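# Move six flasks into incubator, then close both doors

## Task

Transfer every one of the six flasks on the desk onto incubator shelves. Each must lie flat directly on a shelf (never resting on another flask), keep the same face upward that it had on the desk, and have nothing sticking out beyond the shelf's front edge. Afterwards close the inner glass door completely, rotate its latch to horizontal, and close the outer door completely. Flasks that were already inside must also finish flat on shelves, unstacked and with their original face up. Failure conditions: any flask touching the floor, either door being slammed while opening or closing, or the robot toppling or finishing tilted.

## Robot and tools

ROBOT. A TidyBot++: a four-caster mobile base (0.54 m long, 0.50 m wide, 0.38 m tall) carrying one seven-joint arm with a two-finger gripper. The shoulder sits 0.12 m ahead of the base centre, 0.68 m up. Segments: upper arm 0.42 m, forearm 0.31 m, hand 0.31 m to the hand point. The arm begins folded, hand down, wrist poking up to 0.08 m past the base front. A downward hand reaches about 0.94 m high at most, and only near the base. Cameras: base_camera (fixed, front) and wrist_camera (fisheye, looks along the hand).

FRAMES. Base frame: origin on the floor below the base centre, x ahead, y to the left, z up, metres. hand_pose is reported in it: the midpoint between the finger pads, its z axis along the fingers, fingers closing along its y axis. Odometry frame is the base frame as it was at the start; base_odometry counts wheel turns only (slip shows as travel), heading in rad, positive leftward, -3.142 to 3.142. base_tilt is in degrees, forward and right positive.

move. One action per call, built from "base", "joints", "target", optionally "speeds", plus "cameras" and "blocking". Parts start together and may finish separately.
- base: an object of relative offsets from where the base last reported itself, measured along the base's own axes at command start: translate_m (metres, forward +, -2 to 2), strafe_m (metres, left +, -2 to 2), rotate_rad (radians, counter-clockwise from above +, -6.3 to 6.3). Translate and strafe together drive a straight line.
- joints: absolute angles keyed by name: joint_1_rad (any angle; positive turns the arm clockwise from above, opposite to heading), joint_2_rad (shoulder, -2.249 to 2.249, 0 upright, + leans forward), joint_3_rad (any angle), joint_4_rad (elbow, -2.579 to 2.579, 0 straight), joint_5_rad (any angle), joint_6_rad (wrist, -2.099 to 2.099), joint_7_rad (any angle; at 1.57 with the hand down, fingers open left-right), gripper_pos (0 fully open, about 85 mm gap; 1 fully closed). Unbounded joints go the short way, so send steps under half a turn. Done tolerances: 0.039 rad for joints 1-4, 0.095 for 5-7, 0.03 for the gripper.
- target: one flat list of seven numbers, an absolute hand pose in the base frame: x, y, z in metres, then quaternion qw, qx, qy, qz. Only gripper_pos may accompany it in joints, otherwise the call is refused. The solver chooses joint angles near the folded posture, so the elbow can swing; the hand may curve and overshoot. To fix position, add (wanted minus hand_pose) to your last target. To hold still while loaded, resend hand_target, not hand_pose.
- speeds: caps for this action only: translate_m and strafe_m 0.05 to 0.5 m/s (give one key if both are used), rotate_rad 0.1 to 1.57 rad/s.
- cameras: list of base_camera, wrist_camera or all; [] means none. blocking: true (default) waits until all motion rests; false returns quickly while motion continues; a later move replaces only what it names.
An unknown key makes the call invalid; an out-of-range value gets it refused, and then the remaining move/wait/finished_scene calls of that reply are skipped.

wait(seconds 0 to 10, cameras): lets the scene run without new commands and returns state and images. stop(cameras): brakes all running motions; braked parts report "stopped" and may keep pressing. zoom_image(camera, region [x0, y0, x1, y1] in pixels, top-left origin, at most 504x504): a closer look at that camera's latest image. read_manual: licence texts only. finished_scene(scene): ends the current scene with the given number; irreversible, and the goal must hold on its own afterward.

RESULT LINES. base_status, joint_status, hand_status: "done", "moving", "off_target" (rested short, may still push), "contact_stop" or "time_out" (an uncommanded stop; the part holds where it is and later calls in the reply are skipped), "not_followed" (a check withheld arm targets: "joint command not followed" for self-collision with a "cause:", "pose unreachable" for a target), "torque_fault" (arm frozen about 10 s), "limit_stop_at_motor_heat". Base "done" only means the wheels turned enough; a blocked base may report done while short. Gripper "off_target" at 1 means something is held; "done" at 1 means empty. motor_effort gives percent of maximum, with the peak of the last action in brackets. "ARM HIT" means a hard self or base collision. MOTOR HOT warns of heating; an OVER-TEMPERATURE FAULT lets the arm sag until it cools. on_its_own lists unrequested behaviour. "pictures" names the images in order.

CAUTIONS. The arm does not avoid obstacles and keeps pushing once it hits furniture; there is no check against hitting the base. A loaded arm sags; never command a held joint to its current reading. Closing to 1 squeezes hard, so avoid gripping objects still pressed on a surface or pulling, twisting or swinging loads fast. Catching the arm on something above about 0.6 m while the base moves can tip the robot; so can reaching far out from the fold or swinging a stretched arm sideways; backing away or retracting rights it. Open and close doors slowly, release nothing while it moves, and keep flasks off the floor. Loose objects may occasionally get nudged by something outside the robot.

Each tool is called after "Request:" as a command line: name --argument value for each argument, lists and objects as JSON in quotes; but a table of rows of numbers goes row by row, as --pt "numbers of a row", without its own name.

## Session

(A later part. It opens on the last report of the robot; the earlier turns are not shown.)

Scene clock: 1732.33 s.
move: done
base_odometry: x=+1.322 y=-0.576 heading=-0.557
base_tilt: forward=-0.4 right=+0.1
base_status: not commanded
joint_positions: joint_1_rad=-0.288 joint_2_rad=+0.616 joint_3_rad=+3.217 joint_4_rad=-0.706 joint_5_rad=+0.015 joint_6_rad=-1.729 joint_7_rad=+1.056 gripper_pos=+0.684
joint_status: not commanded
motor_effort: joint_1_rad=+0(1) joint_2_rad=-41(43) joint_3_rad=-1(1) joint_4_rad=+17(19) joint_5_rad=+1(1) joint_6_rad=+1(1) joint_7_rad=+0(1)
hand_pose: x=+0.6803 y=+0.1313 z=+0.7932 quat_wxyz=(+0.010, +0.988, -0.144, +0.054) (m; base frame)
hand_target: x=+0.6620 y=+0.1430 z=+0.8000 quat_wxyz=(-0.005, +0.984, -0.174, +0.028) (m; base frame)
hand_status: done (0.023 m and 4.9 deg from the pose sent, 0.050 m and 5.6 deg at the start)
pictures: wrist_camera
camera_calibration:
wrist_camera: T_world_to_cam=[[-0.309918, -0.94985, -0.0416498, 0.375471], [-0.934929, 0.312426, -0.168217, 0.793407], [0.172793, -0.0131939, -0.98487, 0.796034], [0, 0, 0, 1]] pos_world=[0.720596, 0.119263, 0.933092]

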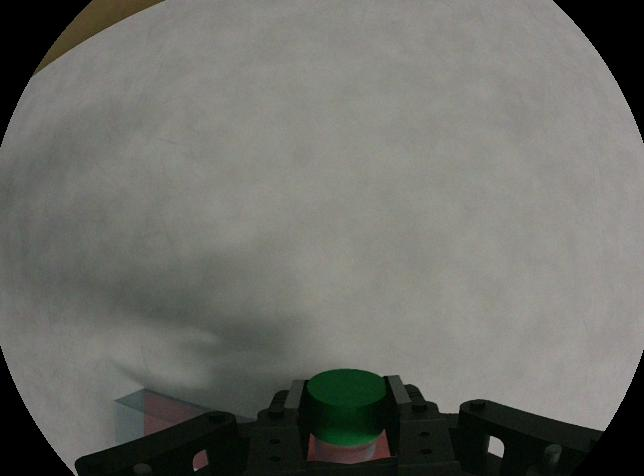

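Request:
move --joints '{"joint_7_rad": 2.1}' --cameras '["wrist_camera"]'

Request:
move --joints '{"joint_7_rad": 3.1}' --cameras '[]'

Request:
move --joints '{"joint_7_rad": 4.15}' --cameras '["wrist_camera"]'

Scene clock: 1743.33 s.
move: done
base_odometry: x=+1.322 y=-0.576 heading=-0.557
base_tilt: forward=-0.4 right=+0.1
base_status: not commanded
joint_positions: joint_1_rad=-0.288 joint_2_rad=+0.616 joint_3_rad=+3.217 joint_4_rad=-0.706 joint_5_rad=+0.015 joint_6_rad=-1.729 joint_7_rad=+2.034 gripper_pos=+0.684
joint_status: all done
motor_effort: joint_1_rad=+0(1) joint_2_rad=-41(41) joint_3_rad=-1(1) joint_4_rad=+17(18) joint_5_rad=+1(1) joint_6_rad=+1(2) joint_7_rad=+0(2)
hand_pose: x=+0.6803 y=+0.1313 z=+0.7932 quat_wxyz=(+0.034, +0.940, +0.337, +0.042) (m; base frame)
hand_target: x=+0.6620 y=+0.1430 z=+0.8000 quat_wxyz=(+0.011, +0.928, +0.372, +0.026) (m; base frame)
hand_status: not commanded
pictures: wrist_camera
camera_calibration:
wrist_camera: T_world_to_cam=[[0.610911, -0.790249, 0.0478936, -0.342951], [-0.782012, -0.611766, -0.119163, 0.771848], [0.123468, 0.0353446, -0.991719, 0.828585], [0, 0, 0, 1]] pos_world=[0.710803, 0.171888, 0.930124]

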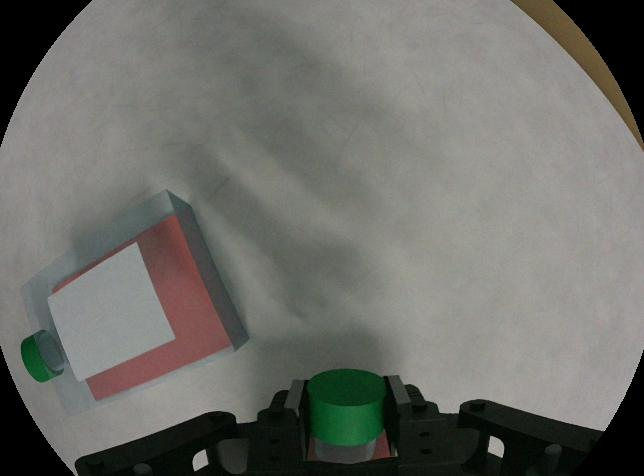

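Scene clock: 1745.00 s.
move: done
base_odometry: x=+1.322 y=-0.576 heading=-0.557
base_tilt: forward=-0.3 right=+0.2
base_status: not commanded
joint_positions: joint_1_rad=-0.288 joint_2_rad=+0.616 joint_3_rad=+3.217 joint_4_rad=-0.706 joint_5_rad=+0.015 joint_6_rad=-1.729 joint_7_rad=+3.032 gripper_pos=+0.684
joint_status: all done
motor_effort: joint_1_rad=+0(1) joint_2_rad=-41(41) joint_3_rad=-1(2) joint_4_rad=+18(18) joint_5_rad=+1(1) joint_6_rad=+1(2) joint_7_rad=+0(2)
hand_pose: x=+0.6803 y=+0.1313 z=+0.7932 quat_wxyz=(+0.050, +0.664, +0.746, +0.021) (m; base frame)
hand_target: x=+0.6620 y=+0.1430 z=+0.8000 quat_wxyz=(+0.022, +0.636, +0.771, +0.018) (m; base frame)
hand_status: not commanded
pictures: none
No camera images: "cameras" was empty.

Scene clock: 1746.70 s.
move: done
base_odometry: x=+1.322 y=-0.576 heading=-0.557
base_tilt: forward=-0.3 right=+0.2
base_status: not commanded
joint_positions: joint_1_rad=-0.288 joint_2_rad=+0.616 joint_3_rad=+3.217 joint_4_rad=-0.706 joint_5_rad=+0.015 joint_6_rad=-1.729 joint_7_rad=+4.082 gripper_pos=+0.684
joint_status: all done
motor_effort: joint_1_rad=+0(1) joint_2_rad=-41(41) joint_3_rad=-1(1) joint_4_rad=+17(18) joint_5_rad=+1(1) joint_6_rad=+1(2) joint_7_rad=+0(1)
hand_pose: x=+0.6803 y=+0.1313 z=+0.7932 quat_wxyz=(+0.054, +0.201, +0.978, -0.007) (m; base frame)
hand_target: x=+0.6620 y=+0.1430 z=+0.8000 quat_wxyz=(+0.028, +0.163, +0.986, +0.005) (m; base frame)
hand_status: not commanded
pictures: wrist_camera
camera_calibration:
wrist_camera: T_world_to_cam=[[0.425752, 0.904265, -0.0322417, -0.375988], [0.904332, -0.424049, 0.0486387, -0.533214], [0.0303102, -0.0498653, -0.998296, 0.90838], [0, 0, 0, 1]] pos_world=[0.614746, 0.159181, 0.920644]

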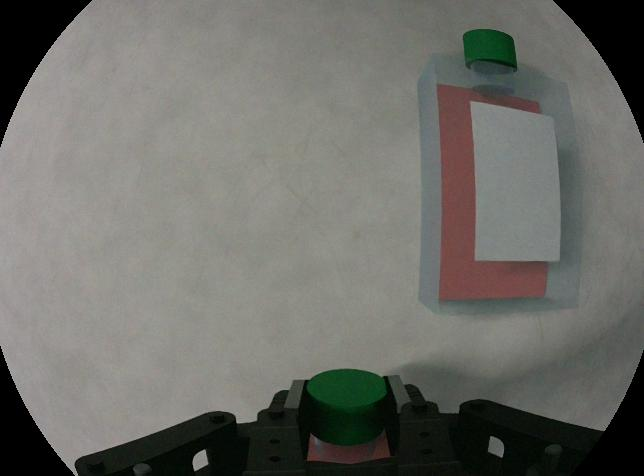

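Request:
move --target '[0.67, 0.02, 0.785, 0.026, 0.2, 0.979, 0.001]' --cameras '["wrist_camera"]'

Scene clock: 1762.70 s.
move: done
base_odometry: x=+1.322 y=-0.576 heading=-0.557
base_tilt: forward=-0.2 right=+0.2
base_status: not commanded
joint_positions: joint_1_rad=+0.106 joint_2_rad=+0.616 joint_3_rad=+2.767 joint_4_rad=-0.773 joint_5_rad=+0.183 joint_6_rad=-1.729 joint_7_rad=+4.082 gripper_pos=+0.684
joint_status: not commanded
motor_effort: joint_1_rad=+0(2) joint_2_rad=-40(41) joint_3_rad=-3(4) joint_4_rad=+17(18) joint_5_rad=+0(1) joint_6_rad=+1(1) joint_7_rad=+0(1)
hand_pose: x=+0.6747 y=+0.0368 z=+0.7831 quat_wxyz=(+0.018, +0.231, +0.973, +0.026) (m; base frame)
hand_target: x=+0.6700 y=+0.0200 z=+0.7850 quat_wxyz=(+0.026, +0.200, +0.979, +0.001) (m; base frame)
hand_status: done (0.018 m and 4.7 deg from the pose sent, 0.112 m and 3.4 deg at the start)
pictures: wrist_camera
camera_calibration:
wrist_camera: T_world_to_cam=[[0.476739, 0.878908, 0.0155056, -0.35936], [0.878616, -0.475881, -0.039645, -0.47927], [-0.0274655, 0.0325238, -0.999094, 0.93022], [0, 0, 0, 1]] pos_world=[0.617964, 0.0575147, 0.915948]

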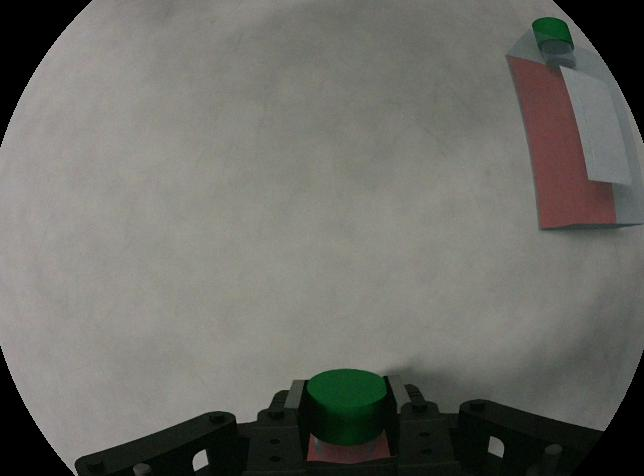

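Request:
move --target '[0.668, 0.02, 0.765, 0.026, 0.2, 0.979, 0.001]' --cameras '[]'

Scene clock: 1767.53 s.
move: done
base_odometry: x=+1.322 y=-0.576 heading=-0.557
base_tilt: forward=-0.3 right=+0.2
base_status: not commanded
joint_positions: joint_1_rad=+0.126 joint_2_rad=+0.605 joint_3_rad=+2.740 joint_4_rad=-0.868 joint_5_rad=+0.191 joint_6_rad=-1.712 joint_7_rad=+4.082 gripper_pos=+0.684
joint_status: not commanded
motor_effort: joint_1_rad=+0(1) joint_2_rad=-40(41) joint_3_rad=-4(5) joint_4_rad=+17(18) joint_5_rad=+0(1) joint_6_rad=+0(1) joint_7_rad=+0(1)
hand_pose: x=+0.6542 y=+0.0367 z=+0.7610 quat_wxyz=(-0.011, +0.221, +0.975, +0.014) (m; base frame)
hand_target: x=+0.6680 y=+0.0200 z=+0.7650 quat_wxyz=(+0.026, +0.200, +0.979, +0.001) (m; base frame)
hand_status: done (0.022 m and 5.1 deg from the pose sent, 0.026 m and 4.7 deg at the start)
pictures: none
No camera images: "cameras" was empty.

Request:
move --target '[0.668, 0.02, 0.762, 0.031, 0.2, 0.979, 0.0155]' --cameras '[]'

Request:
move --target '[0.668, 0.02, 0.755, 0.033, 0.2, 0.979, 0.0155]' --cameras '["wrist_camera"]'

Scene clock: 1774.57 s.
move: done
base_odometry: x=+1.322 y=-0.576 heading=-0.557
base_tilt: forward=-0.3 right=+0.3
base_status: not commanded
joint_positions: joint_1_rad=+0.159 joint_2_rad=+0.592 joint_3_rad=+2.720 joint_4_rad=-0.906 joint_5_rad=+0.191 joint_6_rad=-1.677 joint_7_rad=+4.082 gripper_pos=+0.684
joint_status: not commanded
motor_effort: joint_1_rad=+0(2) joint_2_rad=-39(39) joint_3_rad=-5(5) joint_4_rad=+16(17) joint_5_rad=+0(1) joint_6_rad=+0(1) joint_7_rad=+0(0)
hand_pose: x=+0.6539 y=+0.0296 z=+0.7578 quat_wxyz=(-0.005, +0.225, +0.974, +0.020) (m; base frame)
hand_target: x=+0.6680 y=+0.0200 z=+0.7620 quat_wxyz=(+0.031, +0.200, +0.979, +0.016) (m; base frame)
hand_status: done (0.018 m and 5.1 deg from the pose sent, 0.022 m and 5.4 deg at the start)
pictures: none
No camera images: "cameras" was empty.

Scene clock: 1775.20 s.
move: done
base_odometry: x=+1.322 y=-0.576 heading=-0.557
base_tilt: forward=-0.3 right=+0.2
base_status: not commanded
joint_positions: joint_1_rad=+0.166 joint_2_rad=+0.583 joint_3_rad=+2.715 joint_4_rad=-0.934 joint_5_rad=+0.191 joint_6_rad=-1.650 joint_7_rad=+4.082 gripper_pos=+0.684
joint_status: not commanded
motor_effort: joint_1_rad=-1(1) joint_2_rad=-37(39) joint_3_rad=-4(5) joint_4_rad=+16(17) joint_5_rad=-1(1) joint_6_rad=+0(1) joint_7_rad=+0(1)
hand_pose: x=+0.6538 y=+0.0299 z=+0.7546 quat_wxyz=(-0.001, +0.224, +0.974, +0.021) (m; base frame)
hand_target: x=+0.6680 y=+0.0200 z=+0.7550 quat_wxyz=(+0.033, +0.200, +0.979, +0.016) (m; base frame)
hand_status: done (0.017 m and 4.8 deg from the pose sent, 0.017 m and 5.3 deg at the start)
pictures: wrist_camera
camera_calibration:
wrist_camera: T_world_to_cam=[[0.464733, 0.885447, -0.00273552, -0.321316], [0.883076, -0.46371, -0.0717622, -0.444373], [-0.0648101, 0.0309346, -0.997418, 0.924734], [0, 0, 0, 1]] pos_world=[0.601674, 0.0498413, 0.889578]

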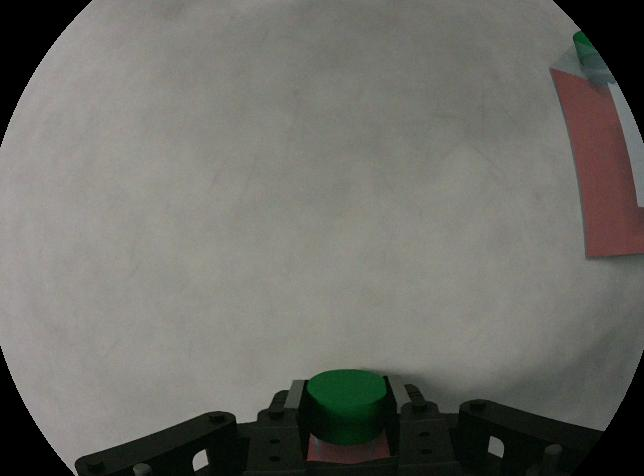

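Request:
move --joints '{"gripper_pos": 0.62}' --cameras '[]'

Request:
move --joints '{"gripper_pos": 0.38}' --cameras '[]'

Request:
move --target '[0.66, 0.02, 0.81, 0.033, 0.2, 0.979, 0.0155]' --cameras '["wrist_camera"]'

Scene clock: 1780.00 s.
move: done
base_odometry: x=+1.322 y=-0.576 heading=-0.557
base_tilt: forward=-0.3 right=+0.2
base_status: not commanded
joint_positions: joint_1_rad=+0.166 joint_2_rad=+0.583 joint_3_rad=+2.715 joint_4_rad=-0.934 joint_5_rad=+0.191 joint_6_rad=-1.649 joint_7_rad=+4.082 gripper_pos=+0.620
joint_status: all done
motor_effort: joint_1_rad=+0(1) joint_2_rad=-38(38) joint_3_rad=-4(5) joint_4_rad=+17(17) joint_5_rad=-1(1) joint_6_rad=+0(1) joint_7_rad=+0(1)
hand_pose: x=+0.6538 y=+0.0299 z=+0.7546 quat_wxyz=(-0.001, +0.224, +0.974, +0.021) (m; base frame)
hand_target: x=+0.6680 y=+0.0200 z=+0.7550 quat_wxyz=(+0.033, +0.200, +0.979, +0.016) (m; base frame)
hand_status: not commanded
pictures: none
No camera images: "cameras" was empty.

Scene clock: 1780.67 s.
move: done
base_odometry: x=+1.322 y=-0.576 heading=-0.557
base_tilt: forward=-0.2 right=+0.2
base_status: not commanded
joint_positions: joint_1_rad=+0.166 joint_2_rad=+0.583 joint_3_rad=+2.715 joint_4_rad=-0.934 joint_5_rad=+0.191 joint_6_rad=-1.649 joint_7_rad=+4.082 gripper_pos=+0.380
joint_status: all done
motor_effort: joint_1_rad=+0(1) joint_2_rad=-38(38) joint_3_rad=-4(5) joint_4_rad=+17(17) joint_5_rad=-1(1) joint_6_rad=+0(1) joint_7_rad=+0(0)
hand_pose: x=+0.6538 y=+0.0299 z=+0.7546 quat_wxyz=(-0.001, +0.224, +0.974, +0.021) (m; base frame)
hand_target: x=+0.6680 y=+0.0200 z=+0.7550 quat_wxyz=(+0.033, +0.200, +0.979, +0.016) (m; base frame)
hand_status: not commanded
pictures: none
No camera images: "cameras" was empty.

Scene clock: 1781.80 s.
move: done
base_odometry: x=+1.322 y=-0.576 heading=-0.557
base_tilt: forward=-0.3 right=+0.3
base_status: not commanded
joint_positions: joint_1_rad=+0.163 joint_2_rad=+0.572 joint_3_rad=+2.717 joint_4_rad=-0.794 joint_5_rad=+0.191 joint_6_rad=-1.694 joint_7_rad=+4.090 gripper_pos=+0.380
joint_status: not commanded
motor_effort: joint_1_rad=-1(1) joint_2_rad=-38(39) joint_3_rad=-4(5) joint_4_rad=+17(18) joint_5_rad=+0(1) joint_6_rad=+1(1) joint_7_rad=+0(1)
hand_pose: x=+0.6755 y=+0.0255 z=+0.8039 quat_wxyz=(+0.046, +0.233, +0.971, +0.040) (m; base frame)
hand_target: x=+0.6600 y=+0.0200 z=+0.8100 quat_wxyz=(+0.033, +0.200, +0.979, +0.016) (m; base frame)
hand_status: done (0.018 m and 5.0 deg from the pose sent, 0.057 m and 4.8 deg at the start)
pictures: wrist_camera
camera_calibration:
wrist_camera: T_world_to_cam=[[0.479871, 0.875379, 0.0586152, -0.386758], [0.876626, -0.481102, 0.00817053, -0.521459], [0.0353522, 0.0474628, -0.998247, 0.907942], [0, 0, 0, 1]] pos_world=[0.610621, 0.044591, 0.933282]

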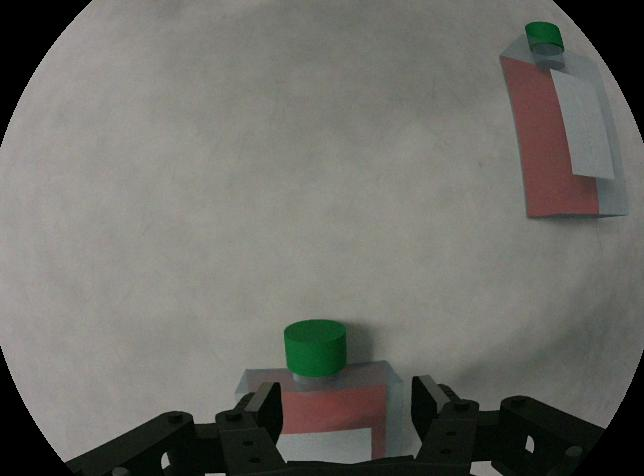

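Request:
move --target '[0.62, 0.02, 0.85, 0.033, 0.2, 0.979, 0.0155]' --cameras '[]'

Request:
move --joints '{"joint_1_rad": 0, "joint_2_rad": -0.2, "joint_3_rad": 3.14, "joint_4_rad": -1.9, "joint_5_rad": 0, "joint_6_rad": -0.6, "joint_7_rad": 1.57}' --cameras '[]'

Request:
move --base '{"translate_m": -0.162, "strafe_m": 0.112}' --cameras '[]'

Request:
move --base '{"rotate_rad": -0.1}'

Scene clock: 1794.50 s.
move: done
base_odometry: x=+1.322 y=-0.576 heading=-0.557
base_tilt: forward=-0.2 right=+0.2
base_status: not commanded
joint_positions: joint_1_rad=+0.163 joint_2_rad=+0.472 joint_3_rad=+2.717 joint_4_rad=-0.794 joint_5_rad=+0.191 joint_6_rad=-1.757 joint_7_rad=+4.090 gripper_pos=+0.380
joint_status: not commanded
motor_effort: joint_1_rad=+0(1) joint_2_rad=-34(41) joint_3_rad=-3(5) joint_4_rad=+16(18) joint_5_rad=+0(1) joint_6_rad=+1(2) joint_7_rad=+0(1)
hand_pose: x=+0.6416 y=+0.0250 z=+0.8544 quat_wxyz=(+0.067, +0.231, +0.970, +0.032) (m; base frame)
hand_target: x=+0.6200 y=+0.0200 z=+0.8500 quat_wxyz=(+0.033, +0.200, +0.979, +0.015) (m; base frame)
hand_status: done (0.023 m and 5.7 deg from the pose sent, 0.072 m and 5.0 deg at the start)
pictures: none
No camera images: "cameras" was empty.

Scene clock: 1797.83 s.
move: done
base_odometry: x=+1.322 y=-0.576 heading=-0.557
base_tilt: forward=-0.3 right=+0.2
base_status: not commanded
joint_positions: joint_1_rad=+0.022 joint_2_rad=-0.186 joint_3_rad=+3.118 joint_4_rad=-1.871 joint_5_rad=+0.060 joint_6_rad=-0.673 joint_7_rad=+1.641 gripper_pos=+0.380
joint_status: all done
motor_effort: joint_1_rad=+0(1) joint_2_rad=-15(35) joint_3_rad=+0(4) joint_4_rad=+21(22) joint_5_rad=+1(2) joint_6_rad=+6(7) joint_7_rad=+0(1)
hand_pose: x=+0.5729 y=-0.0090 z=+0.8394 quat_wxyz=(+0.041, +0.923, +0.048, +0.381) (m; base frame)
hand_target: x=+0.5793 y=+0.0021 z=+0.8463 quat_wxyz=(+0.000, +0.913, +0.000, +0.409) (m; base frame)
hand_status: not commanded
pictures: none
No camera images: "cameras" was empty.

Scene clock: 1799.43 s.
move: done
base_odometry: x=+1.244 y=-0.395 heading=-0.557
base_tilt: forward=-0.3 right=+0.2
base_status: done
joint_positions: joint_1_rad=+0.018 joint_2_rad=-0.198 joint_3_rad=+3.123 joint_4_rad=-1.874 joint_5_rad=+0.056 joint_6_rad=-0.669 joint_7_rad=+1.639 gripper_pos=+0.380
joint_status: not commanded
motor_effort: joint_1_rad=-1(1) joint_2_rad=-14(18) joint_3_rad=-1(2) joint_4_rad=+21(22) joint_5_rad=+1(1) joint_6_rad=+7(7) joint_7_rad=+0(1)
hand_pose: x=+0.5713 y=-0.0088 z=+0.8443 quat_wxyz=(+0.040, +0.920, +0.046, +0.387) (m; base frame)
hand_target: x=+0.5793 y=+0.0021 z=+0.8463 quat_wxyz=(+0.000, +0.913, +0.000, +0.409) (m; base frame)
hand_status: not commanded
pictures: none
No camera images: "cameras" was empty.

Scene clock: 1800.30 s.
move: done
base_odometry: x=+1.244 y=-0.395 heading=-0.657
base_tilt: forward=-0.3 right=+0.2
base_status: done
joint_positions: joint_1_rad=+0.013 joint_2_rad=-0.198 joint_3_rad=+3.133 joint_4_rad=-1.874 joint_5_rad=+0.054 joint_6_rad=-0.669 joint_7_rad=+1.639 gripper_pos=+0.380
joint_status: not commanded
motor_effort: joint_1_rad=+0(2) joint_2_rad=-14(15) joint_3_rad=+0(3) joint_4_rad=+21(22) joint_5_rad=+1(1) joint_6_rad=+7(7) joint_7_rad=+0(1)
hand_pose: x=+0.5713 y=-0.0107 z=+0.8443 quat_wxyz=(+0.038, +0.920, +0.043, +0.387) (m; base frame)
hand_target: x=+0.5793 y=+0.0021 z=+0.8463 quat_wxyz=(+0.000, +0.913, +0.000, +0.409) (m; base frame)
hand_status: not commanded
pictures: base_camera, wrist_camera
camera_calibration:
wrist_camera: T_world_to_cam=[[0.0579447, -0.99702, 0.0509299, -0.0799237], [-0.654077, -0.0764557, -0.752554, 1.0732], [0.754205, 0.0102944, -0.656558, 0.254068], [0, 0, 0, 1]] pos_world=[0.514968, -0.000248651, 0.978523]

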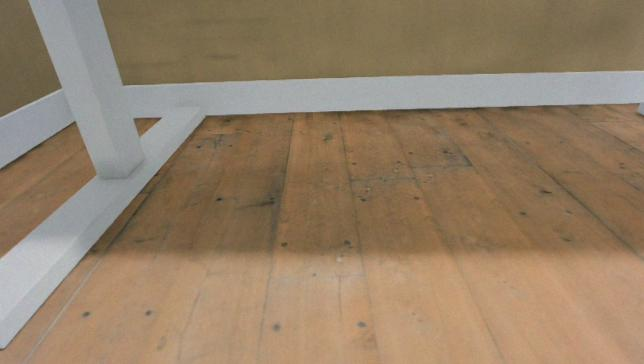

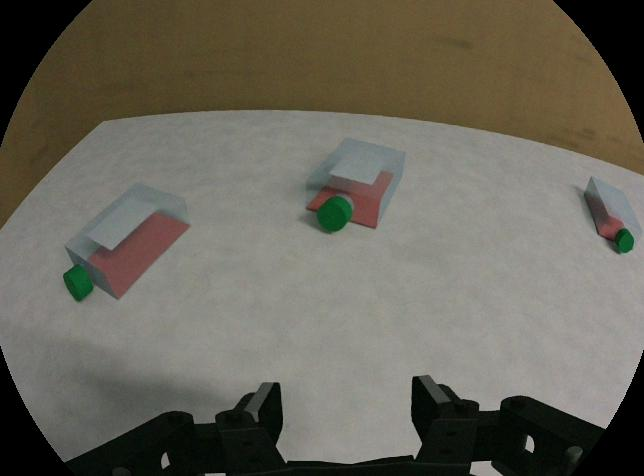

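Request:
move --target '[0.80, 0.004, 0.835, 0.0852, 0.8284, -0.1312, 0.5379]' --joints '{"gripper_pos": 0.3}' --cameras '["wrist_camera"]'

Scene clock: 1848.03 s.
move: done
base_odometry: x=+1.244 y=-0.395 heading=-0.657
base_tilt: forward=-0.3 right=+0.3
base_status: not commanded
joint_positions: joint_1_rad=-0.962 joint_2_rad=+0.460 joint_3_rad=+4.256 joint_4_rad=-1.692 joint_5_rad=+0.045 joint_6_rad=-0.219 joint_7_rad=+1.183 gripper_pos=+0.300
joint_status: all done
motor_effort: joint_1_rad=+0(1) joint_2_rad=-26(27) joint_3_rad=+7(8) joint_4_rad=+19(22) joint_5_rad=+1(2) joint_6_rad=+7(7) joint_7_rad=+1(1)
hand_pose: x=+0.7831 y=-0.0109 z=+0.8097 quat_wxyz=(+0.125, +0.854, -0.097, +0.495) (m; base frame)
hand_target: x=+0.8000 y=+0.0040 z=+0.8350 quat_wxyz=(+0.085, +0.828, -0.131, +0.538) (m; base frame)
hand_status: done (0.034 m and 8.3 deg from the pose sent, 0.229 m and 29.0 deg at the start)
pictures: wrist_camera
camera_calibration:
wrist_camera: T_world_to_cam=[[-0.268645, -0.960809, 0.0683793, 0.151411], [-0.430841, 0.0563652, -0.900666, 1.13222], [0.861514, -0.27142, -0.429098, -0.199639], [0, 0, 0, 1]] pos_world=[0.700474, 0.0274733, 0.923732]

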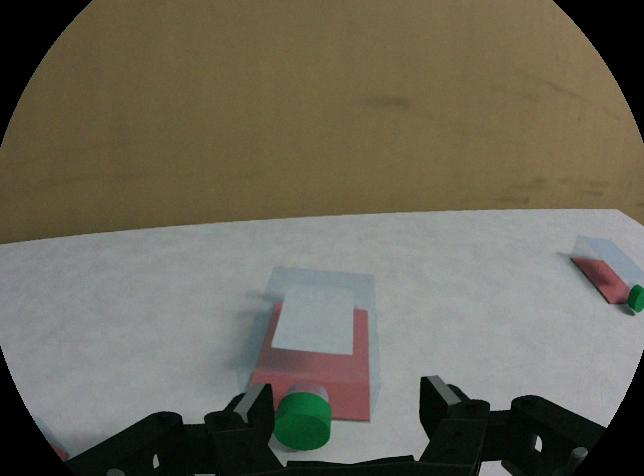

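Request:
move --target '[0.832, 0.012, 0.81, 0.045, 0.81, -0.165, 0.565]' --cameras '["wrist_camera"]'

Scene clock: 1854.63 s.
move: done
base_odometry: x=+1.244 y=-0.395 heading=-0.657
base_tilt: forward=-0.3 right=+0.1
base_status: not commanded
joint_positions: joint_1_rad=-0.893 joint_2_rad=+0.545 joint_3_rad=+4.190 joint_4_rad=-1.691 joint_5_rad=-0.246 joint_6_rad=-0.076 joint_7_rad=+1.209 gripper_pos=+0.300
joint_status: not commanded
motor_effort: joint_1_rad=+0(1) joint_2_rad=-30(31) joint_3_rad=+8(9) joint_4_rad=+18(20) joint_5_rad=+0(1) joint_6_rad=+7(8) joint_7_rad=+0(0)
hand_pose: x=+0.8167 y=+0.0095 z=+0.7899 quat_wxyz=(+0.054, +0.828, -0.168, +0.532) (m; base frame)
hand_target: x=+0.8320 y=+0.0120 z=+0.8100 quat_wxyz=(+0.045, +0.808, -0.165, +0.564) (m; base frame)
hand_status: done (0.025 m and 4.4 deg from the pose sent, 0.054 m and 15.3 deg at the start)
pictures: wrist_camera
camera_calibration:
wrist_camera: T_world_to_cam=[[-0.309051, -0.9414, -0.135107, 0.374979], [-0.313042, 0.234839, -0.920247, 1.04528], [0.898049, -0.24211, -0.367275, -0.310432], [0, 0, 0, 1]] pos_world=[0.721888, 0.0323731, 0.898565]

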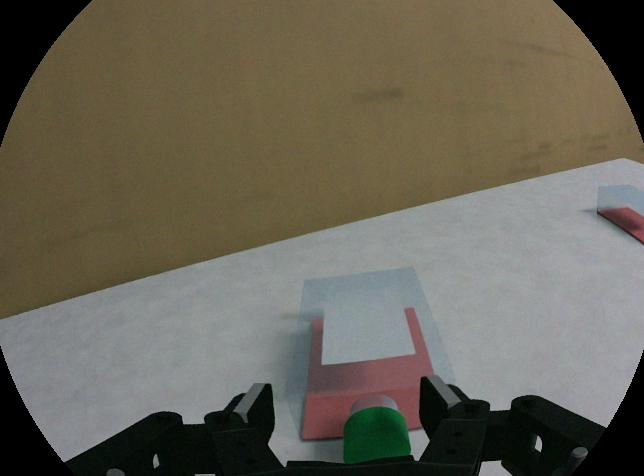

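Request:
move --target '[0.830, 0.004, 0.805, 0.076, 0.81, -0.128, 0.57]' --cameras '["wrist_camera"]'

Scene clock: 1860.10 s.
move: done
base_odometry: x=+1.244 y=-0.395 heading=-0.657
base_tilt: forward=-0.3 right=+0.2
base_status: not commanded
joint_positions: joint_1_rad=-0.885 joint_2_rad=+0.545 joint_3_rad=+4.182 joint_4_rad=-1.698 joint_5_rad=-0.285 joint_6_rad=-0.013 joint_7_rad=+1.327 gripper_pos=+0.300
joint_status: not commanded
motor_effort: joint_1_rad=-1(1) joint_2_rad=-30(30) joint_3_rad=+8(9) joint_4_rad=+18(19) joint_5_rad=+1(1) joint_6_rad=+8(8) joint_7_rad=+0(1)
hand_pose: x=+0.8237 y=+0.0096 z=+0.8015 quat_wxyz=(+0.072, +0.821, -0.130, +0.552) (m; base frame)
hand_target: x=+0.8300 y=+0.0040 z=+0.8050 quat_wxyz=(+0.076, +0.809, -0.128, +0.569) (m; base frame)
hand_status: done (0.009 m and 2.5 deg from the pose sent, 0.021 m and 7.0 deg at the start)
pictures: wrist_camera
camera_calibration:
wrist_camera: T_world_to_cam=[[-0.264775, -0.961817, -0.0692973, 0.289754], [-0.29382, 0.148912, -0.94419, 1.06229], [0.918458, -0.229637, -0.322029, -0.365653], [0, 0, 0, 1]] pos_world=[0.724679, 0.0365349, 0.905335]

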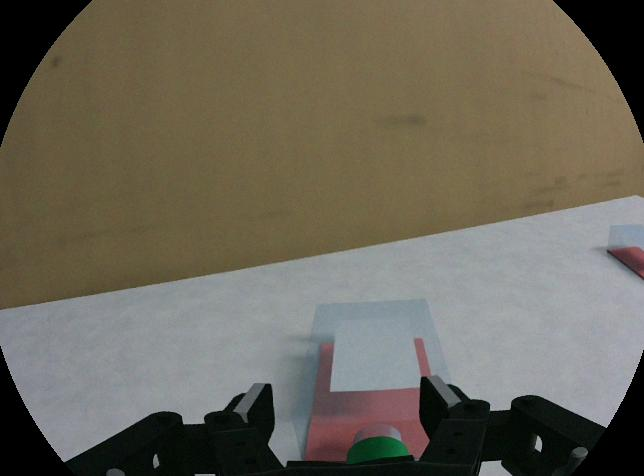

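Request:
move --base '{"translate_m": 0.004, "strafe_m": -0.019}' --target '[0.830, 0.004, 0.782, 0.076, 0.813, -0.128, 0.565]' --cameras '["wrist_camera"]'

Scene clock: 1869.20 s.
move: done
base_odometry: x=+1.235 y=-0.412 heading=-0.657
base_tilt: forward=-0.3 right=+0.2
base_status: done
joint_positions: joint_1_rad=-0.841 joint_2_rad=+0.554 joint_3_rad=+4.125 joint_4_rad=-1.716 joint_5_rad=-0.349 joint_6_rad=+0.032 joint_7_rad=+1.377 gripper_pos=+0.300
joint_status: not commanded
motor_effort: joint_1_rad=+0(3) joint_2_rad=-31(32) joint_3_rad=+8(9) joint_4_rad=+19(19) joint_5_rad=+1(1) joint_6_rad=+8(9) joint_7_rad=+0(1)
hand_pose: x=+0.8271 y=+0.0077 z=+0.7855 quat_wxyz=(+0.066, +0.820, -0.135, +0.552) (m; base frame)
hand_target: x=+0.8300 y=+0.0040 z=+0.7820 quat_wxyz=(+0.076, +0.812, -0.128, +0.564) (m; base frame)
hand_status: done (0.006 m and 2.3 deg from the pose sent, 0.021 m and 1.8 deg at the start)
pictures: wrist_camera
camera_calibration:
wrist_camera: T_world_to_cam=[[-0.266268, -0.960027, -0.0863108, 0.302194], [-0.291059, 0.165443, -0.942291, 1.04455], [0.918905, -0.225781, -0.323477, -0.373585], [0, 0, 0, 1]] pos_world=[0.727779, 0.0329526, 0.889505]

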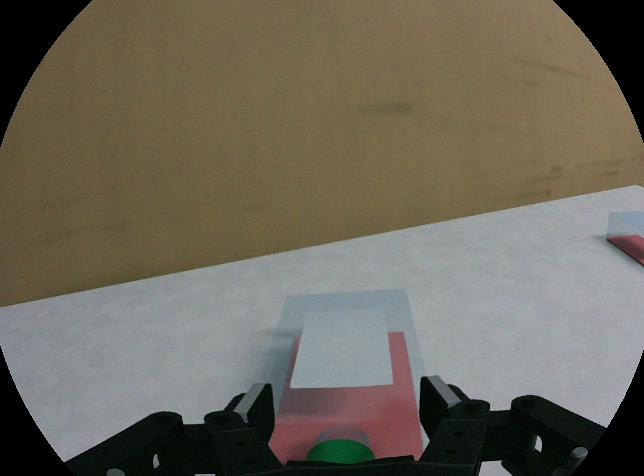

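Request:
move --target '[0.821, 0.006, 0.765, 0.076, 0.813, -0.128, 0.565]' --cameras '["wrist_camera"]'

Scene clock: 1873.90 s.
move: done
base_odometry: x=+1.235 y=-0.412 heading=-0.657
base_tilt: forward=-0.3 right=+0.2
base_status: not commanded
joint_positions: joint_1_rad=-0.836 joint_2_rad=+0.557 joint_3_rad=+4.078 joint_4_rad=-1.766 joint_5_rad=-0.437 joint_6_rad=+0.116 joint_7_rad=+1.466 gripper_pos=+0.300
joint_status: not commanded
motor_effort: joint_1_rad=+0(1) joint_2_rad=-31(32) joint_3_rad=+8(9) joint_4_rad=+18(19) joint_5_rad=+1(1) joint_6_rad=+9(9) joint_7_rad=+0(1)
hand_pose: x=+0.8233 y=+0.0169 z=+0.7714 quat_wxyz=(+0.064, +0.817, -0.127, +0.559) (m; base frame)
hand_target: x=+0.8210 y=+0.0060 z=+0.7650 quat_wxyz=(+0.076, +0.812, -0.128, +0.564) (m; base frame)
hand_status: done (0.013 m and 1.6 deg from the pose sent, 0.021 m and 2.3 deg at the start)
pictures: wrist_camera
camera_calibration:
wrist_camera: T_world_to_cam=[[-0.249556, -0.964807, -0.0828741, 0.29253], [-0.278208, 0.153408, -0.948191, 1.02292], [0.927535, -0.213571, -0.306701, -0.392796], [0, 0, 0, 1]] pos_world=[0.721918, 0.0414215, 0.873693]

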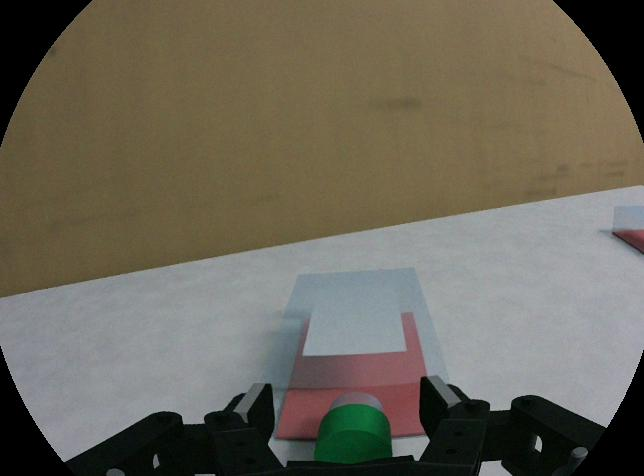

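Request:
move --base '{"translate_m": -0.001, "strafe_m": -0.004}' --target '[0.822, 0.006, 0.752, 0.078, 0.826, -0.131, 0.543]' --cameras '["wrist_camera"]'

Scene clock: 1878.93 s.
move: done
base_odometry: x=+1.232 y=-0.414 heading=-0.657
base_tilt: forward=-0.3 right=+0.2
base_status: done
joint_positions: joint_1_rad=-0.835 joint_2_rad=+0.575 joint_3_rad=+4.091 joint_4_rad=-1.765 joint_5_rad=-0.403 joint_6_rad=+0.102 joint_7_rad=+1.426 gripper_pos=+0.300
joint_status: not commanded
motor_effort: joint_1_rad=+0(6) joint_2_rad=-31(33) joint_3_rad=+9(11) joint_4_rad=+18(19) joint_5_rad=+0(1) joint_6_rad=+8(9) joint_7_rad=+0(1)
hand_pose: x=+0.8231 y=+0.0119 z=+0.7622 quat_wxyz=(+0.071, +0.821, -0.129, +0.552) (m; base frame)
hand_target: x=+0.8220 y=+0.0060 z=+0.7520 quat_wxyz=(+0.078, +0.826, -0.131, +0.543) (m; base frame)
hand_status: done (0.012 m and 1.4 deg from the pose sent, 0.022 m and 2.8 deg at the start)
pictures: wrist_camera
camera_calibration:
wrist_camera: T_world_to_cam=[[-0.261775, -0.962556, -0.0704284, 0.28741], [-0.294022, 0.14904, -0.944107, 1.02478], [0.919253, -0.226436, -0.322027, -0.377959], [0, 0, 0, 1]] pos_world=[0.723984, 0.0383312, 0.866033]

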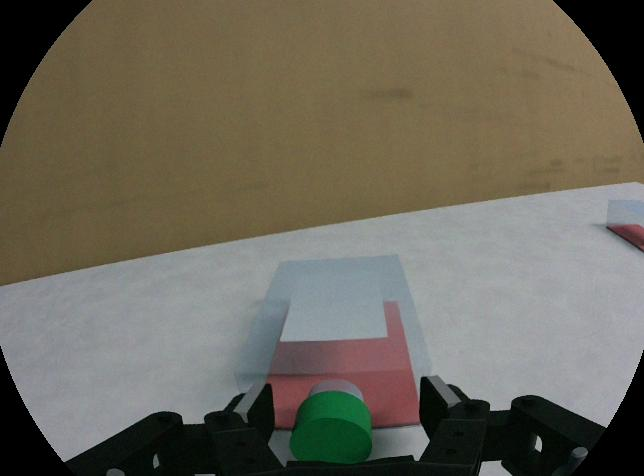

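Request:
move --base '{"translate_m": -0.002, "strafe_m": 0.007}' --target '[0.824, 0.006, 0.741, 0.078, 0.826, -0.131, 0.543]' --cameras '["wrist_camera"]'

Scene clock: 1882.73 s.
move: done
base_odometry: x=+1.235 y=-0.408 heading=-0.657
base_tilt: forward=-0.4 right=+0.2
base_status: done
joint_positions: joint_1_rad=-0.820 joint_2_rad=+0.587 joint_3_rad=+4.065 joint_4_rad=-1.765 joint_5_rad=-0.408 joint_6_rad=+0.102 joint_7_rad=+1.427 gripper_pos=+0.300
joint_status: not commanded
motor_effort: joint_1_rad=+0(4) joint_2_rad=-32(33) joint_3_rad=+8(10) joint_4_rad=+18(19) joint_5_rad=+0(1) joint_6_rad=+8(9) joint_7_rad=+1(1)
hand_pose: x=+0.8242 y=+0.0164 z=+0.7495 quat_wxyz=(+0.069, +0.826, -0.127, +0.545) (m; base frame)
hand_target: x=+0.8240 y=+0.0060 z=+0.7410 quat_wxyz=(+0.078, +0.826, -0.131, +0.543) (m; base frame)
hand_status: done (0.013 m and 1.1 deg from the pose sent, 0.022 m and 1.4 deg at the start)
pictures: wrist_camera
camera_calibration:
wrist_camera: T_world_to_cam=[[-0.258185, -0.963551, -0.0700701, 0.287937], [-0.310974, 0.151557, -0.938257, 1.02198], [0.914678, -0.220454, -0.338769, -0.365733], [0, 0, 0, 1]] pos_world=[0.726677, 0.0419273, 0.855153]

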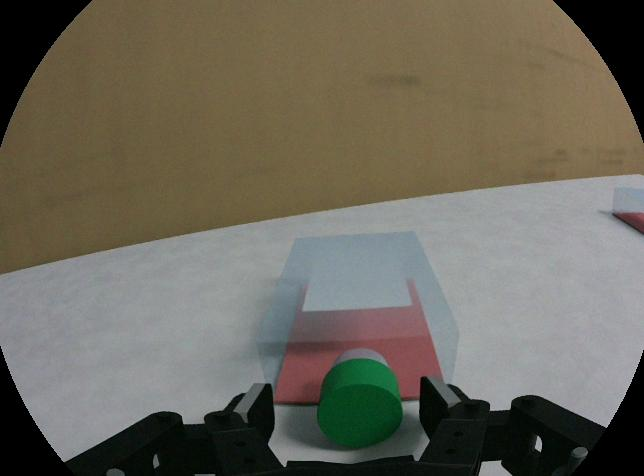

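Request:
move --base '{"translate_m": 0.001, "strafe_m": -0.005}' --cameras '[]'

Request:
move --joints '{"gripper_pos": 0.45}' --cameras '["wrist_camera"]'

Scene clock: 1885.97 s.
move: done
base_odometry: x=+1.232 y=-0.412 heading=-0.658
base_tilt: forward=-0.3 right=+0.2
base_status: done
joint_positions: joint_1_rad=-0.813 joint_2_rad=+0.588 joint_3_rad=+4.065 joint_4_rad=-1.765 joint_5_rad=-0.408 joint_6_rad=+0.102 joint_7_rad=+1.427 gripper_pos=+0.300
joint_status: not commanded
motor_effort: joint_1_rad=+0(3) joint_2_rad=-32(34) joint_3_rad=+8(10) joint_4_rad=+17(19) joint_5_rad=+0(1) joint_6_rad=+8(9) joint_7_rad=+0(0)
hand_pose: x=+0.8243 y=+0.0118 z=+0.7487 quat_wxyz=(+0.071, +0.826, -0.130, +0.544) (m; base frame)
hand_target: x=+0.8240 y=+0.0060 z=+0.7410 quat_wxyz=(+0.078, +0.826, -0.131, +0.543) (m; base frame)
hand_status: not commanded
pictures: none
No camera images: "cameras" was empty.

Scene clock: 1886.53 s.
move: done
base_odometry: x=+1.232 y=-0.412 heading=-0.658
base_tilt: forward=-0.3 right=+0.2
base_status: not commanded
joint_positions: joint_1_rad=-0.813 joint_2_rad=+0.588 joint_3_rad=+4.065 joint_4_rad=-1.765 joint_5_rad=-0.408 joint_6_rad=+0.102 joint_7_rad=+1.427 gripper_pos=+0.450
joint_status: all done
motor_effort: joint_1_rad=+0(1) joint_2_rad=-32(32) joint_3_rad=+8(9) joint_4_rad=+17(18) joint_5_rad=+0(1) joint_6_rad=+8(9) joint_7_rad=+0(1)
hand_pose: x=+0.8243 y=+0.0118 z=+0.7487 quat_wxyz=(+0.071, +0.826, -0.130, +0.544) (m; base frame)
hand_target: x=+0.8240 y=+0.0060 z=+0.7410 quat_wxyz=(+0.078, +0.826, -0.131, +0.543) (m; base frame)
hand_status: not commanded
pictures: wrist_camera
camera_calibration:
wrist_camera: T_world_to_cam=[[-0.264601, -0.961874, -0.0691792, 0.288106], [-0.311054, 0.153029, -0.937991, 1.02184], [0.912815, -0.226675, -0.339686, -0.364899], [0, 0, 0, 1]] pos_world=[0.727166, 0.0380368, 0.854455]

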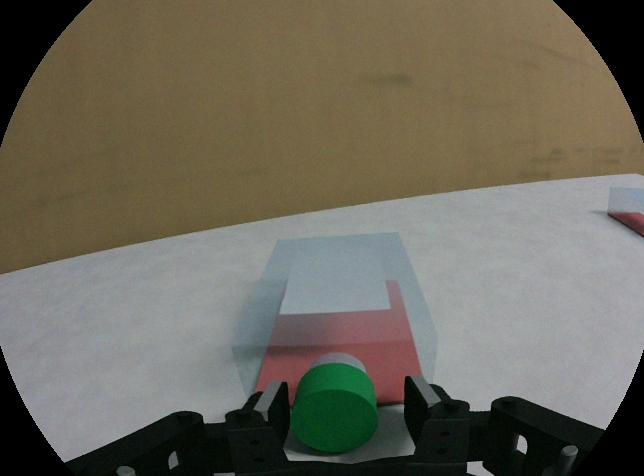

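Request:
move --base '{"strafe_m": 0.0035}' --cameras '["wrist_camera"]'

Scene clock: 1890.40 s.
move: done
base_odometry: x=+1.235 y=-0.410 heading=-0.658
base_tilt: forward=-0.3 right=+0.2
base_status: done
joint_positions: joint_1_rad=-0.811 joint_2_rad=+0.589 joint_3_rad=+4.064 joint_4_rad=-1.765 joint_5_rad=-0.408 joint_6_rad=+0.102 joint_7_rad=+1.427 gripper_pos=+0.450
joint_status: not commanded
motor_effort: joint_1_rad=+0(5) joint_2_rad=-32(36) joint_3_rad=+8(11) joint_4_rad=+17(19) joint_5_rad=+0(1) joint_6_rad=+8(9) joint_7_rad=+0(1)
hand_pose: x=+0.8244 y=+0.0107 z=+0.7479 quat_wxyz=(+0.072, +0.826, -0.130, +0.544) (m; base frame)
hand_target: x=+0.8240 y=+0.0060 z=+0.7410 quat_wxyz=(+0.078, +0.826, -0.131, +0.543) (m; base frame)
hand_status: not commanded
pictures: wrist_camera
camera_calibration:
wrist_camera: T_world_to_cam=[[-0.266135, -0.961514, -0.06829, 0.287589], [-0.311879, 0.152925, -0.937734, 1.02177], [0.912087, -0.228265, -0.340575, -0.364172], [0, 0, 0, 1]] pos_world=[0.727363, 0.0371386, 0.853758]

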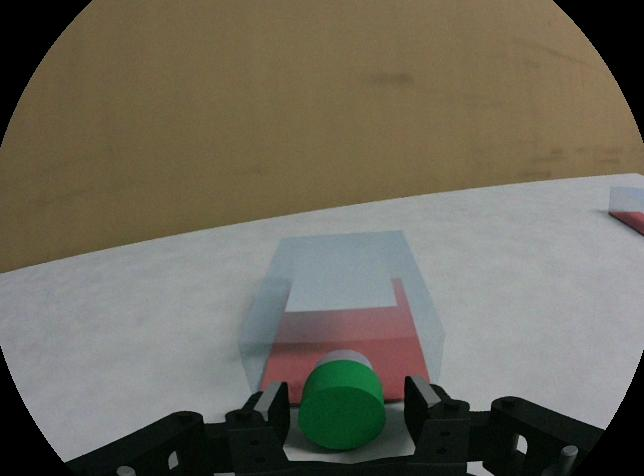

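Request:
move --joints '{"gripper_pos": 0.52}' --cameras '[]'

Request:
move --joints '{"gripper_pos": 0.6}' --cameras '["wrist_camera"]'

Request:
move --joints '{"gripper_pos": 0.66}' --cameras '[]'

Request:
move --joints '{"gripper_pos": 0.85}' --cameras '["wrist_camera"]'

Scene clock: 1895.40 s.
move: done
base_odometry: x=+1.235 y=-0.410 heading=-0.658
base_tilt: forward=-0.3 right=+0.1
base_status: not commanded
joint_positions: joint_1_rad=-0.811 joint_2_rad=+0.589 joint_3_rad=+4.064 joint_4_rad=-1.765 joint_5_rad=-0.408 joint_6_rad=+0.102 joint_7_rad=+1.427 gripper_pos=+0.520
joint_status: all done
motor_effort: joint_1_rad=+0(1) joint_2_rad=-32(32) joint_3_rad=+8(9) joint_4_rad=+17(18) joint_5_rad=+0(1) joint_6_rad=+8(8) joint_7_rad=+0(1)
hand_pose: x=+0.8244 y=+0.0107 z=+0.7479 quat_wxyz=(+0.072, +0.826, -0.130, +0.544) (m; base frame)
hand_target: x=+0.8240 y=+0.0060 z=+0.7410 quat_wxyz=(+0.078, +0.826, -0.131, +0.543) (m; base frame)
hand_status: not commanded
pictures: none
No camera images: "cameras" was empty.

Scene clock: 1895.90 s.
move: done
base_odometry: x=+1.235 y=-0.410 heading=-0.658
base_tilt: forward=-0.3 right=+0.2
base_status: not commanded
joint_positions: joint_1_rad=-0.811 joint_2_rad=+0.589 joint_3_rad=+4.064 joint_4_rad=-1.765 joint_5_rad=-0.408 joint_6_rad=+0.102 joint_7_rad=+1.427 gripper_pos=+0.600
joint_status: all done
motor_effort: joint_1_rad=+0(1) joint_2_rad=-32(32) joint_3_rad=+8(9) joint_4_rad=+17(18) joint_5_rad=+0(1) joint_6_rad=+8(9) joint_7_rad=+1(1)
hand_pose: x=+0.8244 y=+0.0107 z=+0.7479 quat_wxyz=(+0.072, +0.826, -0.130, +0.544) (m; base frame)
hand_target: x=+0.8240 y=+0.0060 z=+0.7410 quat_wxyz=(+0.078, +0.826, -0.131, +0.543) (m; base frame)
hand_status: not commanded
pictures: wrist_camera
camera_calibration:
wrist_camera: T_world_to_cam=[[-0.266135, -0.961514, -0.06829, 0.287589], [-0.311879, 0.152925, -0.937734, 1.02177], [0.912087, -0.228265, -0.340575, -0.364172], [0, 0, 0, 1]] pos_world=[0.727363, 0.0371386, 0.853758]

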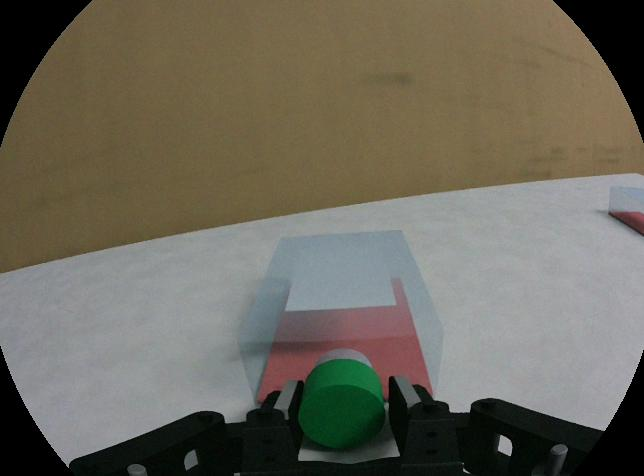

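Scene clock: 1896.37 s.
move: done
base_odometry: x=+1.235 y=-0.410 heading=-0.658
base_tilt: forward=-0.3 right=+0.2
base_status: not commanded
joint_positions: joint_1_rad=-0.811 joint_2_rad=+0.589 joint_3_rad=+4.064 joint_4_rad=-1.765 joint_5_rad=-0.408 joint_6_rad=+0.102 joint_7_rad=+1.427 gripper_pos=+0.656
joint_status: all done
motor_effort: joint_1_rad=+0(1) joint_2_rad=-30(32) joint_3_rad=+8(9) joint_4_rad=+17(18) joint_5_rad=+0(1) joint_6_rad=+7(8) joint_7_rad=+0(0)
hand_pose: x=+0.8244 y=+0.0107 z=+0.7479 quat_wxyz=(+0.072, +0.826, -0.130, +0.544) (m; base frame)
hand_target: x=+0.8240 y=+0.0060 z=+0.7410 quat_wxyz=(+0.078, +0.826, -0.131, +0.543) (m; base frame)
hand_status: not commanded
pictures: none
No camera images: "cameras" was empty.

Scene clock: 1896.97 s.
move: off_target
base_odometry: x=+1.235 y=-0.410 heading=-0.658
base_tilt: forward=-0.3 right=+0.2
base_status: not commanded
joint_positions: joint_1_rad=-0.811 joint_2_rad=+0.589 joint_3_rad=+4.064 joint_4_rad=-1.765 joint_5_rad=-0.408 joint_6_rad=+0.102 joint_7_rad=+1.427 gripper_pos=+0.680
joint_status: gripper_pos off_target (ended at +0.680, target +0.850)
motor_effort: joint_1_rad=+0(0) joint_2_rad=-29(30) joint_3_rad=+7(8) joint_4_rad=+15(16) joint_5_rad=+0(1) joint_6_rad=+6(8) joint_7_rad=+0(0)
hand_pose: x=+0.8244 y=+0.0107 z=+0.7479 quat_wxyz=(+0.072, +0.826, -0.130, +0.544) (m; base frame)
hand_target: x=+0.8240 y=+0.0060 z=+0.7410 quat_wxyz=(+0.078, +0.826, -0.131, +0.543) (m; base frame)
hand_status: not commanded
pictures: wrist_camera
camera_calibration:
wrist_camera: T_world_to_cam=[[-0.266135, -0.961514, -0.06829, 0.287589], [-0.311879, 0.152925, -0.937734, 1.02177], [0.912087, -0.228265, -0.340575, -0.364172], [0, 0, 0, 1]] pos_world=[0.727363, 0.0371386, 0.853758]

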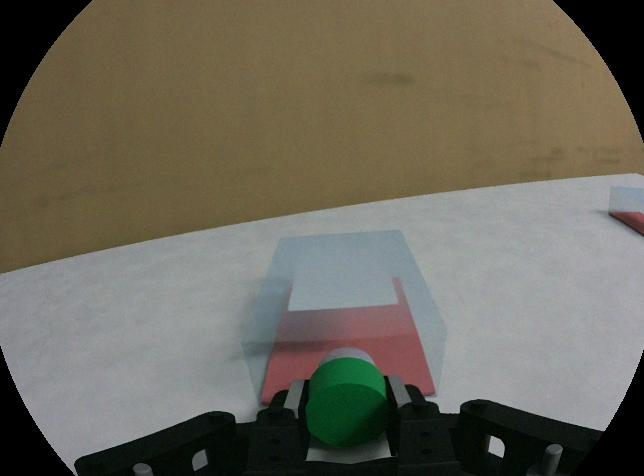

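Request:
move --target '[0.78, 0.006, 0.90, 0.078, 0.826, -0.131, 0.543]' --cameras '["wrist_camera"]'

Request:
move --base '{"translate_m": -0.4}' --speeds '{"translate_m": 0.3}' --cameras '[]'

Request:
move --target '[0.68, 0.0, 0.96, 0, 0.8363, 0, 0.5483]' --cameras '["wrist_camera"]'

Scene clock: 1907.53 s.
move: done
base_odometry: x=+1.235 y=-0.410 heading=-0.658
base_tilt: forward=-0.3 right=+0.1
base_status: not commanded
joint_positions: joint_1_rad=-0.511 joint_2_rad=+0.228 joint_3_rad=+3.499 joint_4_rad=-1.595 joint_5_rad=+0.943 joint_6_rad=-0.395 joint_7_rad=+0.408 gripper_pos=+0.680
joint_status: not commanded
motor_effort: joint_1_rad=+0(2) joint_2_rad=-30(34) joint_3_rad=+1(8) joint_4_rad=+23(23) joint_5_rad=+4(4) joint_6_rad=+4(7) joint_7_rad=+0(1)
hand_pose: x=+0.7845 y=+0.0286 z=+0.8887 quat_wxyz=(+0.057, +0.834, -0.102, +0.540) (m; base frame)
hand_target: x=+0.7800 y=+0.0060 z=+0.9000 quat_wxyz=(+0.078, +0.826, -0.131, +0.543) (m; base frame)
hand_status: done (0.026 m and 4.2 deg from the pose sent, 0.159 m and 0.7 deg at the start)
pictures: wrist_camera
camera_calibration:
wrist_camera: T_world_to_cam=[[-0.204458, -0.976942, -0.0614955, 0.249908], [-0.334596, 0.128788, -0.93352, 1.15345], [0.919914, -0.17029, -0.353212, -0.27222], [0, 0, 0, 1]] pos_world=[0.687455, 0.0492394, 0.995985]

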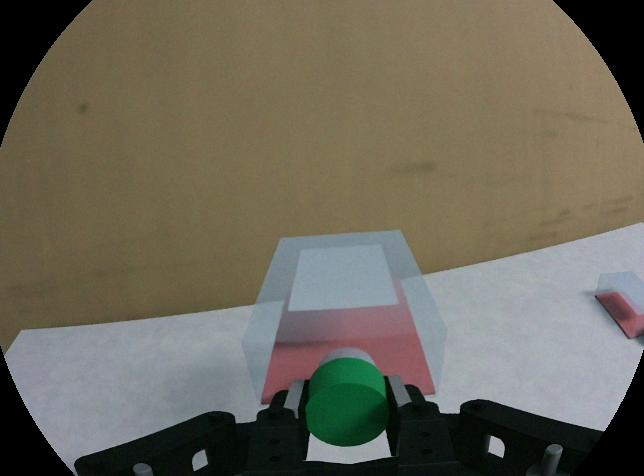

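Scene clock: 1909.77 s.
move: done
base_odometry: x=+0.918 y=-0.165 heading=-0.658
base_tilt: forward=-0.3 right=+0.2
base_status: done
joint_positions: joint_1_rad=-0.509 joint_2_rad=+0.224 joint_3_rad=+3.498 joint_4_rad=-1.594 joint_5_rad=+0.947 joint_6_rad=-0.399 joint_7_rad=+0.406 gripper_pos=+0.680
joint_status: not commanded
motor_effort: joint_1_rad=+0(1) joint_2_rad=-30(34) joint_3_rad=+1(2) joint_4_rad=+22(23) joint_5_rad=+4(4) joint_6_rad=+4(5) joint_7_rad=+0(1)
hand_pose: x=+0.7836 y=+0.0266 z=+0.8906 quat_wxyz=(+0.058, +0.833, -0.103, +0.540) (m; base frame)
hand_target: x=+0.7800 y=+0.0060 z=+0.9000 quat_wxyz=(+0.078, +0.826, -0.131, +0.543) (m; base frame)
hand_status: not commanded
pictures: none
No camera images: "cameras" was empty.

Scene clock: 1911.97 s.
move: done
base_odometry: x=+0.918 y=-0.165 heading=-0.658
base_tilt: forward=-0.3 right=+0.2
base_status: not commanded
joint_positions: joint_1_rad=-0.037 joint_2_rad=-0.078 joint_3_rad=+3.182 joint_4_rad=-1.690 joint_5_rad=+0.056 joint_6_rad=-0.399 joint_7_rad=+1.507 gripper_pos=+0.680
joint_status: not commanded
motor_effort: joint_1_rad=+0(1) joint_2_rad=-21(32) joint_3_rad=-1(2) joint_4_rad=+23(24) joint_5_rad=+1(4) joint_6_rad=+9(9) joint_7_rad=+0(1)
hand_pose: x=+0.6823 y=-0.0083 z=+0.9556 quat_wxyz=(+0.006, +0.844, -0.013, +0.536) (m; base frame)
hand_target: x=+0.6800 y=+0.0000 z=+0.9600 quat_wxyz=(+0.000, +0.836, +0.000, +0.548) (m; base frame)
hand_status: done (0.010 m and 2.4 deg from the pose sent, 0.128 m and 13.6 deg at the start)
pictures: wrist_camera
camera_calibration:
wrist_camera: T_world_to_cam=[[-0.00231039, -0.998666, -0.0515865, 0.0494427], [-0.369628, 0.0487861, -0.927898, 1.20424], [0.929177, 0.016924, -0.369247, -0.150426], [0, 0, 0, 1]] pos_world=[0.585009, -0.0068279, 1.06442]

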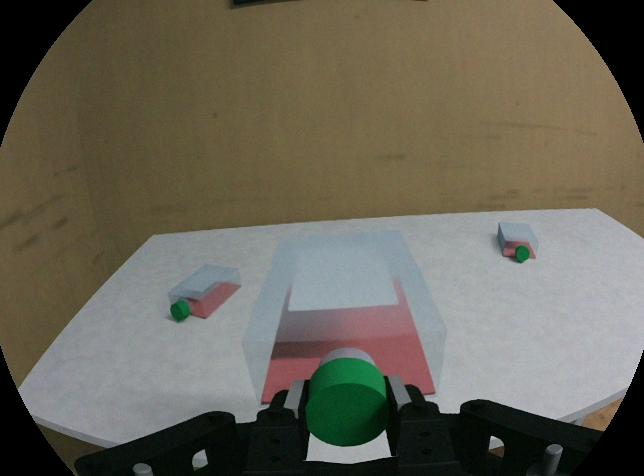

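Request:
move --base '{"rotate_rad": -1.467}' --speeds '{"rotate_rad": 0.8}' --cameras '[]'

Request:
move --base '{"translate_m": 1.05, "strafe_m": -1.028}' --speeds '{"strafe_m": 0.4}'

Scene clock: 1922.23 s.
move: done
base_odometry: x=+0.918 y=-0.165 heading=-2.125
base_tilt: forward=-0.3 right=+0.2
base_status: done
joint_positions: joint_1_rad=-0.023 joint_2_rad=-0.078 joint_3_rad=+3.169 joint_4_rad=-1.691 joint_5_rad=+0.051 joint_6_rad=-0.399 joint_7_rad=+1.509 gripper_pos=+0.680
joint_status: not commanded
motor_effort: joint_1_rad=-1(3) joint_2_rad=-21(22) joint_3_rad=-1(3) joint_4_rad=+24(24) joint_5_rad=+1(2) joint_6_rad=+9(9) joint_7_rad=+0(1)
hand_pose: x=+0.6821 y=-0.0077 z=+0.9554 quat_wxyz=(+0.005, +0.844, -0.014, +0.535) (m; base frame)
hand_target: x=+0.6800 y=+0.0000 z=+0.9600 quat_wxyz=(+0.000, +0.836, +0.000, +0.548) (m; base frame)
hand_status: not commanded
pictures: none
No camera images: "cameras" was empty.

Scene clock: 1927.17 s.
move: done
base_odometry: x=-0.509 y=-0.517 heading=-2.125
base_tilt: forward=-0.3 right=+0.2
base_status: done
joint_positions: joint_1_rad=-0.022 joint_2_rad=-0.085 joint_3_rad=+3.166 joint_4_rad=-1.693 joint_5_rad=+0.050 joint_6_rad=-0.399 joint_7_rad=+1.509 gripper_pos=+0.680
joint_status: not commanded
motor_effort: joint_1_rad=+0(3) joint_2_rad=-21(25) joint_3_rad=-1(3) joint_4_rad=+23(24) joint_5_rad=+0(1) joint_6_rad=+9(9) joint_7_rad=+0(1)
hand_pose: x=+0.6797 y=-0.0063 z=+0.9583 quat_wxyz=(+0.004, +0.843, -0.013, +0.538) (m; base frame)
hand_target: x=+0.6800 y=+0.0000 z=+0.9600 quat_wxyz=(+0.000, +0.836, +0.000, +0.548) (m; base frame)
hand_status: not commanded
pictures: base_camera, wrist_camera
camera_calibration:
wrist_camera: T_world_to_cam=[[0.00021787, -0.998498, -0.0547792, 0.0528816], [-0.365191, 0.0509163, -0.929539, 1.20424], [0.930933, 0.0202074, -0.364632, -0.152696], [0, 0, 0, 1]] pos_world=[0.581918, -0.00542787, 1.06661]

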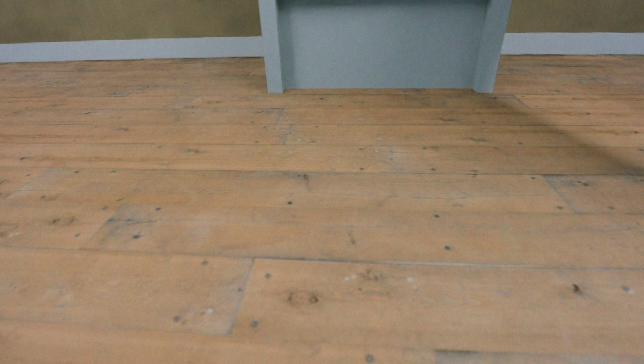

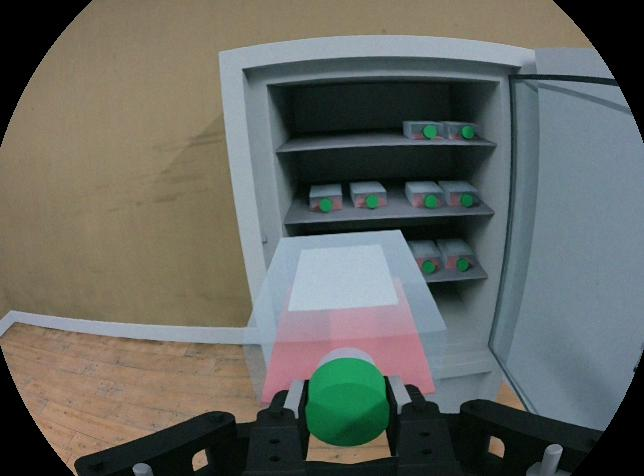

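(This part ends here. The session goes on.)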